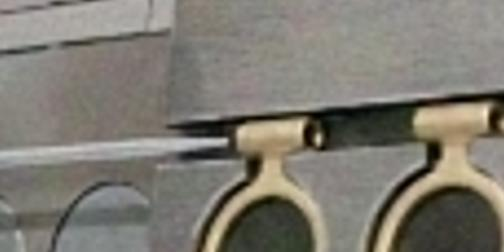

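Emit:
execute_actions:
  actions:
    - [[-0.00661,0.00064,0.00079,0,0,0,-0.55,0,0.46,0.26,0.42,0,0.68,0.16,0.42,0,0.68,0.16,0.477,-0.678,0.40,0.12,0.6,-0.9,0,0,0,0,0,0,-0.95,0,-0.9,-0.9,-0.95,0,-0.9,-0.9,-0.95,0,-0.9,-0.9,-0.714,-0.678,0.65,-0.168,0.4,-0.6]]
  cameras: ["cam_right_wrist"]

Emit:
zoom_image:
  camera: "cam_right_wrist"
  region: [500, 165, 580, 205]

Scene clock: 397.40 s.
left_arm: end_effector_position=(+0.2790, +0.3697, +0.1184) hand_goal=(-0.550, +0.000, +0.460, +0.260, +0.420, +0.000, +0.680, +0.160, +0.420, +0.000, +0.680, +0.160, +0.476, -0.678, +0.400, +0.120) hand_measured=(-0.678, +0.002, +0.426, +0.254, +0.412, +0.002, +0.678, +0.158, +0.412, +0.002, +0.678, +0.158, +0.476, -0.680, +0.296, +0.094) hand_current_ma=(-393, +0, -46, -2, -5, +0, +0, +0, -6, +0, +0, -1, +0, -1, -384, -44) hand_state=(blocked, goal, blocked, goal, goal, goal, goal, goal, goal, goal, goal, goal, goal, goal, blocked, blocked) hand_current_limit=0.60 hand_speed=-0.90 end_effector_quat_wxyz=(-0.098, +0.732, +0.646, -0.191) | right_arm: end_effector_position=(+0.2568, +0.0861, +0.2362) hand_goal=(-0.950, +0.000, -0.900, -0.900, -0.950, +0.000, -0.900, -0.900, -0.950, +0.000, -0.900, -0.900, -0.714, -0.678, +0.650, -0.168) hand_measured=(-0.948, -0.004, -0.898, -0.898, -0.948, -0.002, -0.898, -0.898, -0.948, -0.008, -0.898, -0.898, -0.714, -0.678, +0.646, -0.168) hand_current_ma=(+4, -10, +6, +9, +4, -9, +5, +9, +4, -25, +5, +9, +0, -1, -22, +1) hand_state=(goal, goal, goal, goal, goal, goal, goal, goal, goal, goal, goal, goal, goal, goal, goal, goal) hand_current_limit=0.40 hand_speed=-0.60 end_effector_quat_wxyz=(-0.244, +0.777, +0.213, +0.541)
Joint positions: left_arm=[0.317 1.34 0.979 -1.641 -0.029 0.434] | right_arm=[1.324 1.076 0.678 0.037 0.571 1.928]
Joint torques (N m): left_arm=[-2.14 -9.17 6.02 -0.25 0.11 -0.06] | right_arm=[1.55 -6.53 13.5 2.3 0.18 0.07]
Heat: left arm: hottest elbow 37 °C; right arm: hottest elbow 48 °C.
Hand target: left_arm +0.2797, +0.3677, +0.1198; -0.097, +0.732, +0.648, -0.185 | right_arm +0.2652, +0.1015, +0.2611; -0.259, +0.771, +0.196, +0.548
Off the commanded pose: left_arm 0.003 m, 1 deg | right_arm 0.031 m, 3 deg.
Step readings (end_effector_position of left_arm | right_arm):
0: (+0.2792, +0.3737, +0.1184) | (+0.2568, +0.0861, +0.2362)
1: (+0.2792, +0.3738, +0.1184) | (+0.2568, +0.0861, +0.2362)
2: (+0.2792, +0.3736, +0.1185) | (+0.2568, +0.0861, +0.2362)
4: (+0.2796, +0.3727, +0.1186) | (+0.2568, +0.0861, +0.2362)
8: (+0.2803, +0.3704, +0.1192) | (+0.2568, +0.0861, +0.2362)
15: (+0.2792, +0.3697, +0.1185) | (+0.2568, +0.0861, +0.2362)
camera_calibration:
cam_right_wrist: T_world_to_cam=[[0.119086, -0.581466, -0.804808, 0.238281], [-0.992741, -0.0559572, -0.106465, 0.236098], [0.0168712, 0.811644, -0.583909, 0.191372], [0, 0, 0, 1]] pos_world=[0.20278, -0.00356177, 0.32865]
Images, in order (width x height): cam_right_wrist 896x504.

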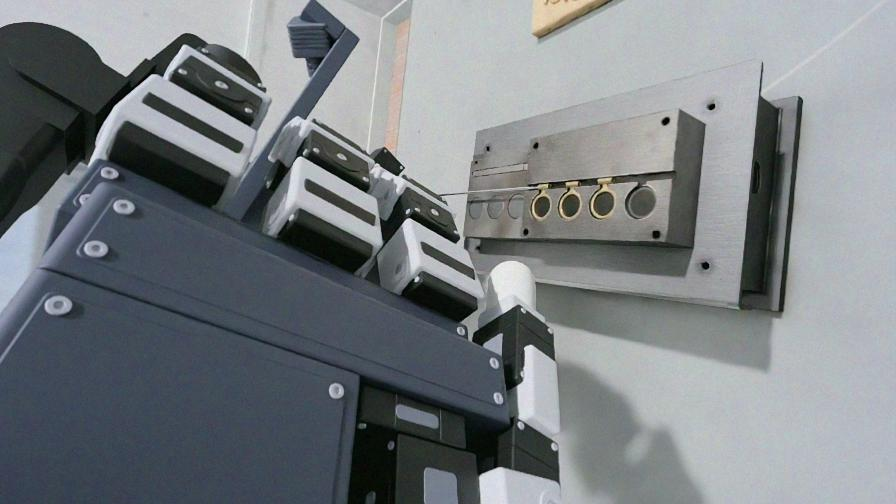

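Scaled by 6.300 from the camera's 896x504 image, which has a finer 1280x720 frame.

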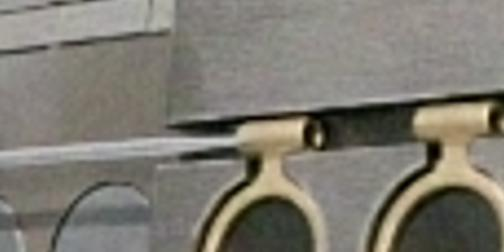

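Emit:
execute_actions:
  actions:
    - [[-0.00661,0.00064,0.00079,0,0,0,-0.55,0,0.46,0.26,0.54,0,0.366,-0.054,0.54,0,0.366,-0.054,0.477,-0.678,0.40,0.12,0.6,-0.9,0,0,0,0,0,0,-0.95,0,-0.9,-0.9,-0.95,0,-0.9,-0.9,-0.95,0,-0.9,-0.9,-0.714,-0.678,0.65,-0.168,0.4,-0.6]]
  cameras: ["cam_right_wrist"]

Emit:
zoom_image:
  camera: "cam_right_wrist"
  region: [500, 165, 580, 205]

Scene clock: 402.43 s.
left_arm: end_effector_position=(+0.2802, +0.3662, +0.1194) hand_goal=(-0.550, +0.000, +0.460, +0.260, +0.540, +0.000, +0.366, -0.054, +0.540, +0.000, +0.366, -0.054, +0.476, -0.678, +0.400, +0.120) hand_measured=(-0.678, +0.002, +0.426, +0.254, +0.524, +0.002, +0.368, -0.050, +0.524, +0.002, +0.366, -0.052, +0.476, -0.680, +0.296, +0.094) hand_current_ma=(-393, +0, -46, -2, -16, +0, +0, +1, -16, +0, +0, +1, +0, -1, -384, -44) hand_state=(blocked, goal, blocked, goal, goal, goal, goal, goal, goal, goal, goal, goal, goal, goal, blocked, blocked) hand_current_limit=0.60 hand_speed=-0.90 end_effector_quat_wxyz=(-0.098, +0.733, +0.647, -0.189) | right_arm: end_effector_position=(+0.2568, +0.0861, +0.2362) hand_goal=(-0.950, +0.000, -0.900, -0.900, -0.950, +0.000, -0.900, -0.900, -0.950, +0.000, -0.900, -0.900, -0.714, -0.678, +0.650, -0.168) hand_measured=(-0.948, -0.004, -0.898, -0.898, -0.948, -0.002, -0.898, -0.898, -0.948, -0.008, -0.898, -0.898, -0.714, -0.678, +0.646, -0.168) hand_current_ma=(+4, -10, +6, +9, +4, -9, +5, +9, +4, -25, +5, +9, +0, -1, -22, +1) hand_state=(goal, goal, goal, goal, goal, goal, goal, goal, goal, goal, goal, goal, goal, goal, goal, goal) hand_current_limit=0.40 hand_speed=-0.60 end_effector_quat_wxyz=(-0.244, +0.777, +0.213, +0.541)
Joint positions: left_arm=[0.306 1.337 0.979 -1.641 -0.024 0.423] | right_arm=[1.324 1.076 0.678 0.037 0.571 1.928]
Joint torques (N m): left_arm=[-1.38 -9.64 5.78 -0.12 0.11 -0.01] | right_arm=[1.79 -5.48 13.65 2.11 0.22 0.1]
Heat: left arm: hottest elbow 37 °C; right arm: hottest elbow 48 °C.
Hand target: left_arm +0.2794, +0.3637, +0.1198; -0.097, +0.732, +0.648, -0.185 | right_arm +0.2652, +0.1015, +0.2611; -0.259, +0.771, +0.196, +0.548
Off the commanded pose: left_arm 0.003 m, 0 deg | right_arm 0.031 m, 3 deg.
Step readings (end_effector_position of left_arm | right_arm):
0: (+0.2790, +0.3698, +0.1184) | (+0.2568, +0.0861, +0.2362)
1: (+0.2790, +0.3697, +0.1184) | (+0.2568, +0.0861, +0.2362)
2: (+0.2791, +0.3696, +0.1184) | (+0.2568, +0.0861, +0.2362)
4: (+0.2794, +0.3686, +0.1185) | (+0.2568, +0.0861, +0.2362)
8: (+0.2801, +0.3664, +0.1191) | (+0.2568, +0.0861, +0.2362)
15: (+0.2802, +0.3661, +0.1194) | (+0.2568, +0.0861, +0.2362)
camera_calibration:
cam_right_wrist: T_world_to_cam=[[0.119086, -0.581466, -0.804808, 0.238281], [-0.992741, -0.0559572, -0.106465, 0.236098], [0.0168712, 0.811644, -0.583909, 0.191372], [0, 0, 0, 1]] pos_world=[0.20278, -0.00356177, 0.32865]
Images, in order (width x height): cam_right_wrist 896x504.

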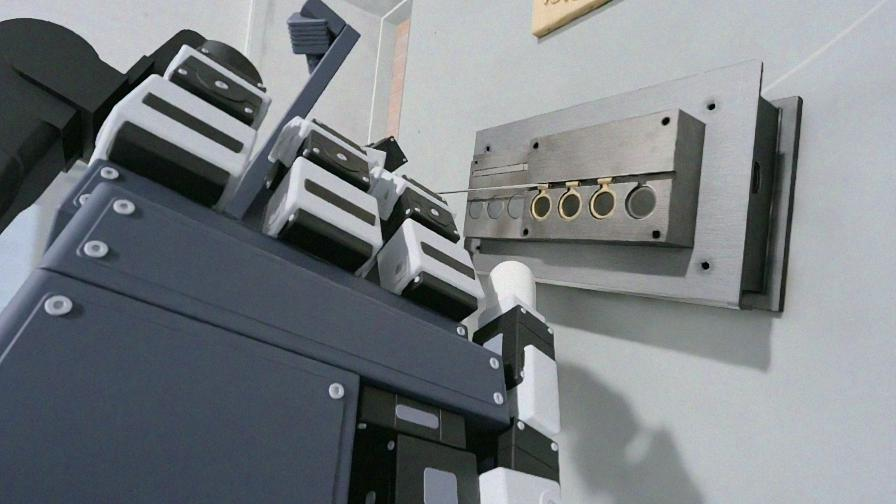

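Scaled by 6.300 from the camera's 896x504 image, which has a finer 1280x720 frame.

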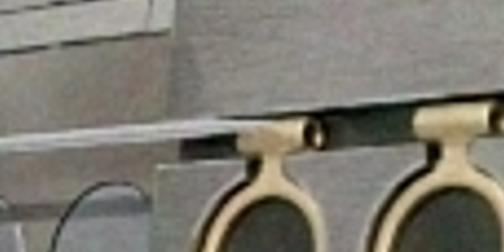

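Emit:
execute_actions:
  actions:
    - [[0.00006,-0.00054,0.00131,0,0,0,-0.55,0,0.46,0.26,0.54,0,0.366,-0.054,0.54,0,0.366,-0.054,0.477,-0.678,0.40,0.12,0.6,-0.9,0,0,0,0,0,0,-0.95,0,-0.9,-0.9,-0.95,0,-0.9,-0.9,-0.95,0,-0.9,-0.9,-0.714,-0.678,0.65,-0.168,0.4,-0.6]]
  cameras: ["cam_right_wrist"]

Emit:
zoom_image:
  camera: "cam_right_wrist"
  region: [500, 165, 580, 205]

Scene clock: 404.27 s.
left_arm: end_effector_position=(+0.2781, +0.3656, +0.1177) hand_goal=(-0.550, +0.000, +0.460, +0.260, +0.540, +0.000, +0.366, -0.054, +0.540, +0.000, +0.366, -0.054, +0.476, -0.678, +0.400, +0.120) hand_measured=(-0.678, +0.002, +0.426, +0.254, +0.524, +0.002, +0.368, -0.050, +0.524, +0.002, +0.366, -0.052, +0.476, -0.680, +0.296, +0.094) hand_current_ma=(-393, +0, -46, -2, -16, +0, +0, +1, -16, +0, +0, +1, +0, -1, -384, -44) hand_state=(blocked, goal, blocked, goal, goal, goal, goal, goal, goal, goal, goal, goal, goal, goal, blocked, blocked) hand_current_limit=0.60 hand_speed=-0.90 end_effector_quat_wxyz=(-0.099, +0.732, +0.646, -0.191) | right_arm: end_effector_position=(+0.2568, +0.0861, +0.2362) hand_goal=(-0.950, +0.000, -0.900, -0.900, -0.950, +0.000, -0.900, -0.900, -0.950, +0.000, -0.900, -0.900, -0.714, -0.678, +0.650, -0.168) hand_measured=(-0.948, -0.004, -0.898, -0.898, -0.948, -0.002, -0.898, -0.898, -0.948, -0.008, -0.898, -0.898, -0.714, -0.678, +0.646, -0.168) hand_current_ma=(+4, -10, +6, +9, +4, -9, +5, +9, +4, -25, +5, +9, +0, -1, -22, +1) hand_state=(goal, goal, goal, goal, goal, goal, goal, goal, goal, goal, goal, goal, goal, goal, goal, goal) hand_current_limit=0.40 hand_speed=-0.60 end_effector_quat_wxyz=(-0.244, +0.777, +0.213, +0.541)
Joint positions: left_arm=[0.306 1.336 0.973 -1.641 -0.024 0.423] | right_arm=[1.324 1.076 0.678 0.037 0.571 1.928]
Joint torques (N m): left_arm=[-1.61 -9.35 6.24 -0.27 0.12 -0.04] | right_arm=[1.61 -6.36 13.7 2.19 0.2 0.02]
Heat: left arm: hottest elbow 37 °C; right arm: hottest elbow 48 °C.
Hand target: left_arm +0.2789, +0.3637, +0.1193; -0.097, +0.732, +0.648, -0.185 | right_arm +0.2652, +0.1015, +0.2611; -0.259, +0.771, +0.196, +0.548
Off the commanded pose: left_arm 0.003 m, 1 deg | right_arm 0.031 m, 3 deg.
Step readings (end_effector_position of left_arm | right_arm):
0: (+0.2802, +0.3662, +0.1194) | (+0.2568, +0.0861, +0.2362)
1: (+0.2802, +0.3662, +0.1194) | (+0.2568, +0.0861, +0.2362)
2: (+0.2800, +0.3661, +0.1192) | (+0.2568, +0.0861, +0.2362)
4: (+0.2791, +0.3659, +0.1185) | (+0.2568, +0.0861, +0.2362)
8: (+0.2781, +0.3656, +0.1176) | (+0.2568, +0.0861, +0.2362)
15: (+0.2781, +0.3656, +0.1177) | (+0.2568, +0.0861, +0.2362)
camera_calibration:
cam_right_wrist: T_world_to_cam=[[0.119086, -0.581466, -0.804808, 0.238281], [-0.992741, -0.0559572, -0.106465, 0.236098], [0.0168712, 0.811644, -0.583909, 0.191372], [0, 0, 0, 1]] pos_world=[0.20278, -0.00356177, 0.32865]
Images, in order (width x height): cam_right_wrist 896x504.

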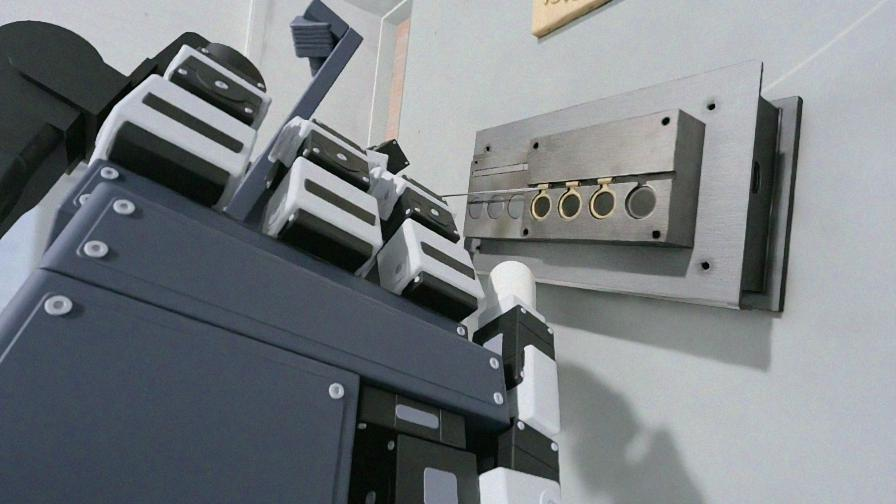

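Scaled by 6.300 from the camera's 896x504 image, which has a finer 1280x720 frame.

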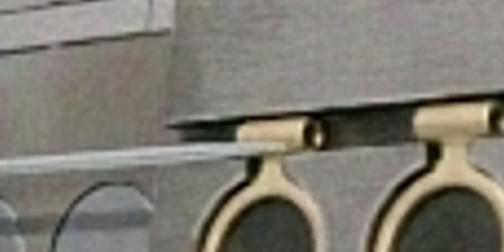

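Emit:
execute_actions:
  actions:
    - [[0,0,0,0,0,0,-0.55,0,0.46,0.26,0.54,0,0.366,-0.054,0.54,0,0.366,-0.054,0.477,-0.678,0.40,0.12,0.6,-0.9,-0.0057,-0.0545,-0.089,0.0271,0.0394,-0.0792,-0.85,0,-0.576,-0.696,-0.85,0,-0.576,-0.696,-0.85,0,-0.576,-0.696,-0.714,-0.678,0.65,-0.168,0.4,-0.6]]
    - [[0,0,0,0,0,0,-0.55,0,0.46,0.26,0.54,0,0.366,-0.054,0.54,0,0.366,-0.054,0.477,-0.678,0.40,0.12,0.6,-0.9,0.0217,-0.0368,-0.0593,0.0271,0.0394,-0.0792,-0.85,0,-0.576,-0.696,-0.85,0,-0.576,-0.696,-0.85,0,-0.576,-0.696,-0.714,-0.678,0.65,-0.168,0.4,-0.6]]
    - [[0,0,0,0,0,0,-0.55,0,0.46,0.26,0.54,0,0.366,-0.054,0.54,0,0.366,-0.054,0.477,-0.678,0.40,0.12,0.6,-0.9,0.0377,-0.0343,-0.0527,0.0271,0.0394,-0.0792,-0.85,0,-0.576,-0.696,-0.85,0,-0.576,-0.696,-0.85,0,-0.576,-0.696,-0.714,-0.678,0.65,-0.168,0.4,-0.6]]
    - [[0,0,0,0,0,0,-0.55,0,0.46,0.26,0.54,0,0.366,-0.054,0.54,0,0.366,-0.054,0.477,-0.678,0.40,0.12,0.6,-0.9,0,0,0,0,0,0,-0.85,0,-0.576,-0.696,-0.85,0,-0.576,-0.696,-0.85,0,-0.576,-0.696,-0.714,-0.678,0.65,-0.168,0.4,-0.6]]
  cameras: ["cam_right_wrist", "cam_high"]

Emit:
zoom_image:
  camera: "cam_right_wrist"
  region: [545, 165, 625, 215]

Emit:
zoom_image:
  camera: "cam_right_wrist"
  region: [490, 135, 610, 215]

Emit:
zoom_image:
  camera: "cam_high"
  region: [510, 210, 620, 285]

Scene clock: 407.87 s.
left_arm: end_effector_position=(+0.2781, +0.3656, +0.1177) hand_goal=(-0.550, +0.000, +0.460, +0.260, +0.540, +0.000, +0.366, -0.054, +0.540, +0.000, +0.366, -0.054, +0.476, -0.678, +0.400, +0.120) hand_measured=(-0.678, +0.002, +0.426, +0.254, +0.524, +0.002, +0.368, -0.050, +0.524, +0.002, +0.366, -0.052, +0.476, -0.680, +0.296, +0.094) hand_current_ma=(-393, +0, -46, -2, -16, +0, +0, +1, -16, +0, +0, +1, +0, -1, -384, -44) hand_state=(blocked, goal, blocked, goal, goal, goal, goal, goal, goal, goal, goal, goal, goal, goal, blocked, blocked) hand_current_limit=0.60 hand_speed=-0.90 end_effector_quat_wxyz=(-0.099, +0.732, +0.646, -0.191) | right_arm: end_effector_position=(+0.1269, +0.0805, +0.3115) hand_goal=(-0.850, +0.000, -0.576, -0.696, -0.850, +0.000, -0.576, -0.696, -0.850, +0.000, -0.576, -0.696, -0.714, -0.678, +0.650, -0.168) hand_measured=(-0.854, -0.004, -0.578, -0.698, -0.852, -0.002, -0.578, -0.698, -0.852, -0.008, -0.578, -0.698, -0.714, -0.678, +0.646, -0.168) hand_current_ma=(-11, -10, -8, -10, -9, -9, -7, -10, -10, -25, -7, -9, +0, -1, -22, +1) hand_state=(goal, goal, goal, goal, goal, goal, goal, goal, goal, goal, goal, goal, goal, goal, goal, goal) hand_current_limit=0.40 hand_speed=-0.60 end_effector_quat_wxyz=(-0.166, +0.502, +0.477, +0.702)
Joint positions: left_arm=[0.306 1.336 0.973 -1.641 -0.024 0.423] | right_arm=[1.747 0.911 0.378 0.589 0.723 1.006]
Joint torques (N m): left_arm=[-1.32 -9.29 6.02 -0.13 0.11 -0.03] | right_arm=[3.08 -3.43 8.34 3 -0.16 -0.2]
Heat: left arm: hottest elbow 37 °C; right arm: hottest elbow 49 °C.
Hand target: left_arm +0.2789, +0.3637, +0.1193; -0.097, +0.732, +0.648, -0.185 | right_arm +0.1254, +0.0806, +0.3120; -0.167, +0.497, +0.477, +0.705
Off the commanded pose: left_arm 0.003 m, 1 deg | right_arm 0.002 m, 1 deg.
Step readings (end_effector_position of left_arm | right_arm):
0: (+0.2781, +0.3656, +0.1177) | (+0.2568, +0.0861, +0.2362)
1: (+0.2781, +0.3656, +0.1177) | (+0.2568, +0.0860, +0.2363)
2: (+0.2781, +0.3656, +0.1177) | (+0.2553, +0.0855, +0.2389)
4: (+0.2781, +0.3656, +0.1177) | (+0.2485, +0.0849, +0.2471)
8: (+0.2781, +0.3656, +0.1177) | (+0.2180, +0.0943, +0.2632)
15: (+0.2781, +0.3656, +0.1177) | (+0.2057, +0.0955, +0.2728)
16: (+0.2781, +0.3656, +0.1177) | (+0.2059, +0.0948, +0.2726)
17: (+0.2781, +0.3656, +0.1177) | (+0.2042, +0.0938, +0.2736)
19: (+0.2781, +0.3656, +0.1177) | (+0.1976, +0.0903, +0.2755)
23: (+0.2781, +0.3656, +0.1177) | (+0.1737, +0.0894, +0.2781)
30: (+0.2781, +0.3656, +0.1177) | (+0.1668, +0.0888, +0.2869)
31: (+0.2781, +0.3656, +0.1177) | (+0.1668, +0.0884, +0.2876)
32: (+0.2781, +0.3656, +0.1177) | (+0.1645, +0.0884, +0.2892)
34: (+0.2781, +0.3656, +0.1177) | (+0.1572, +0.0862, +0.2923)
38: (+0.2781, +0.3656, +0.1177) | (+0.1353, +0.0837, +0.2965)
45: (+0.2781, +0.3656, +0.1177) | (+0.1282, +0.0816, +0.3048)
46: (+0.2781, +0.3656, +0.1177) | (+0.1280, +0.0814, +0.3057)
47: (+0.2781, +0.3656, +0.1177) | (+0.1279, +0.0812, +0.3067)
49: (+0.2781, +0.3656, +0.1177) | (+0.1276, +0.0808, +0.3079)
53: (+0.2781, +0.3656, +0.1177) | (+0.1272, +0.0806, +0.3100)
60: (+0.2781, +0.3656, +0.1177) | (+0.1270, +0.0804, +0.3112)
camera_calibration:
cam_right_wrist: T_world_to_cam=[[0.783159, -0.527664, -0.328987, 0.0742525], [-0.588697, -0.458794, -0.66554, 0.270247], [0.200245, 0.714897, -0.669943, 0.253479], [0, 0, 0, 1]] pos_world=[0.0501845, -0.018043, 0.374105]
Images, in order (width x height): cam_high 896x504, cam_right_wrist 896x504.

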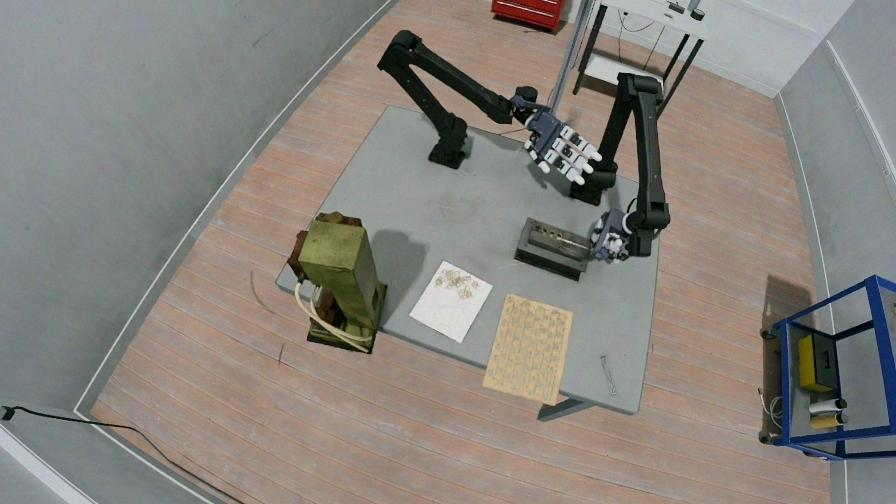

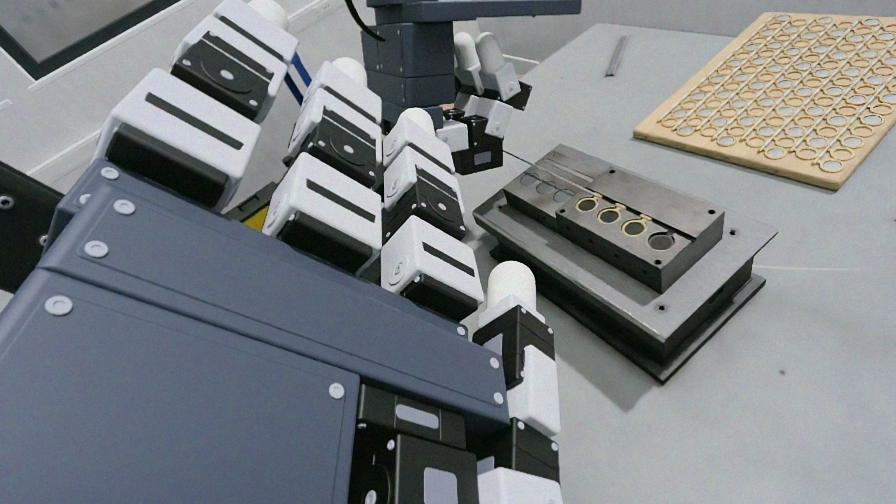

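Scaled by 6.300 from the camera's 896x504 image, which has a finer 1280x720 frame.

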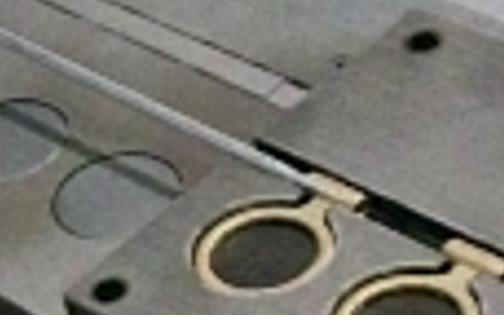

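Scaled by 4.200 from the camera's 896x504 image, which has a finer 1280x720 frame.

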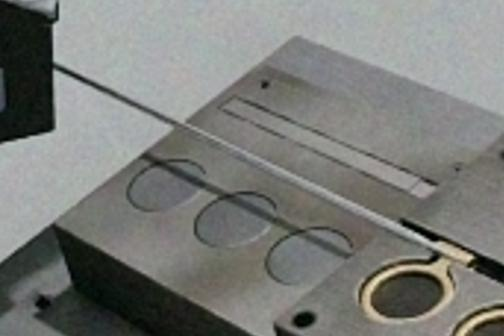

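Scaled by 4.582 from the camera's 896x504 image, which has a finer 1280x720 frame.

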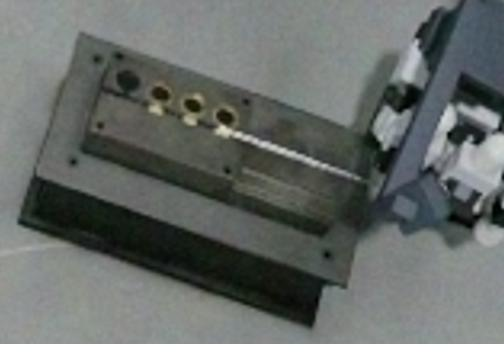

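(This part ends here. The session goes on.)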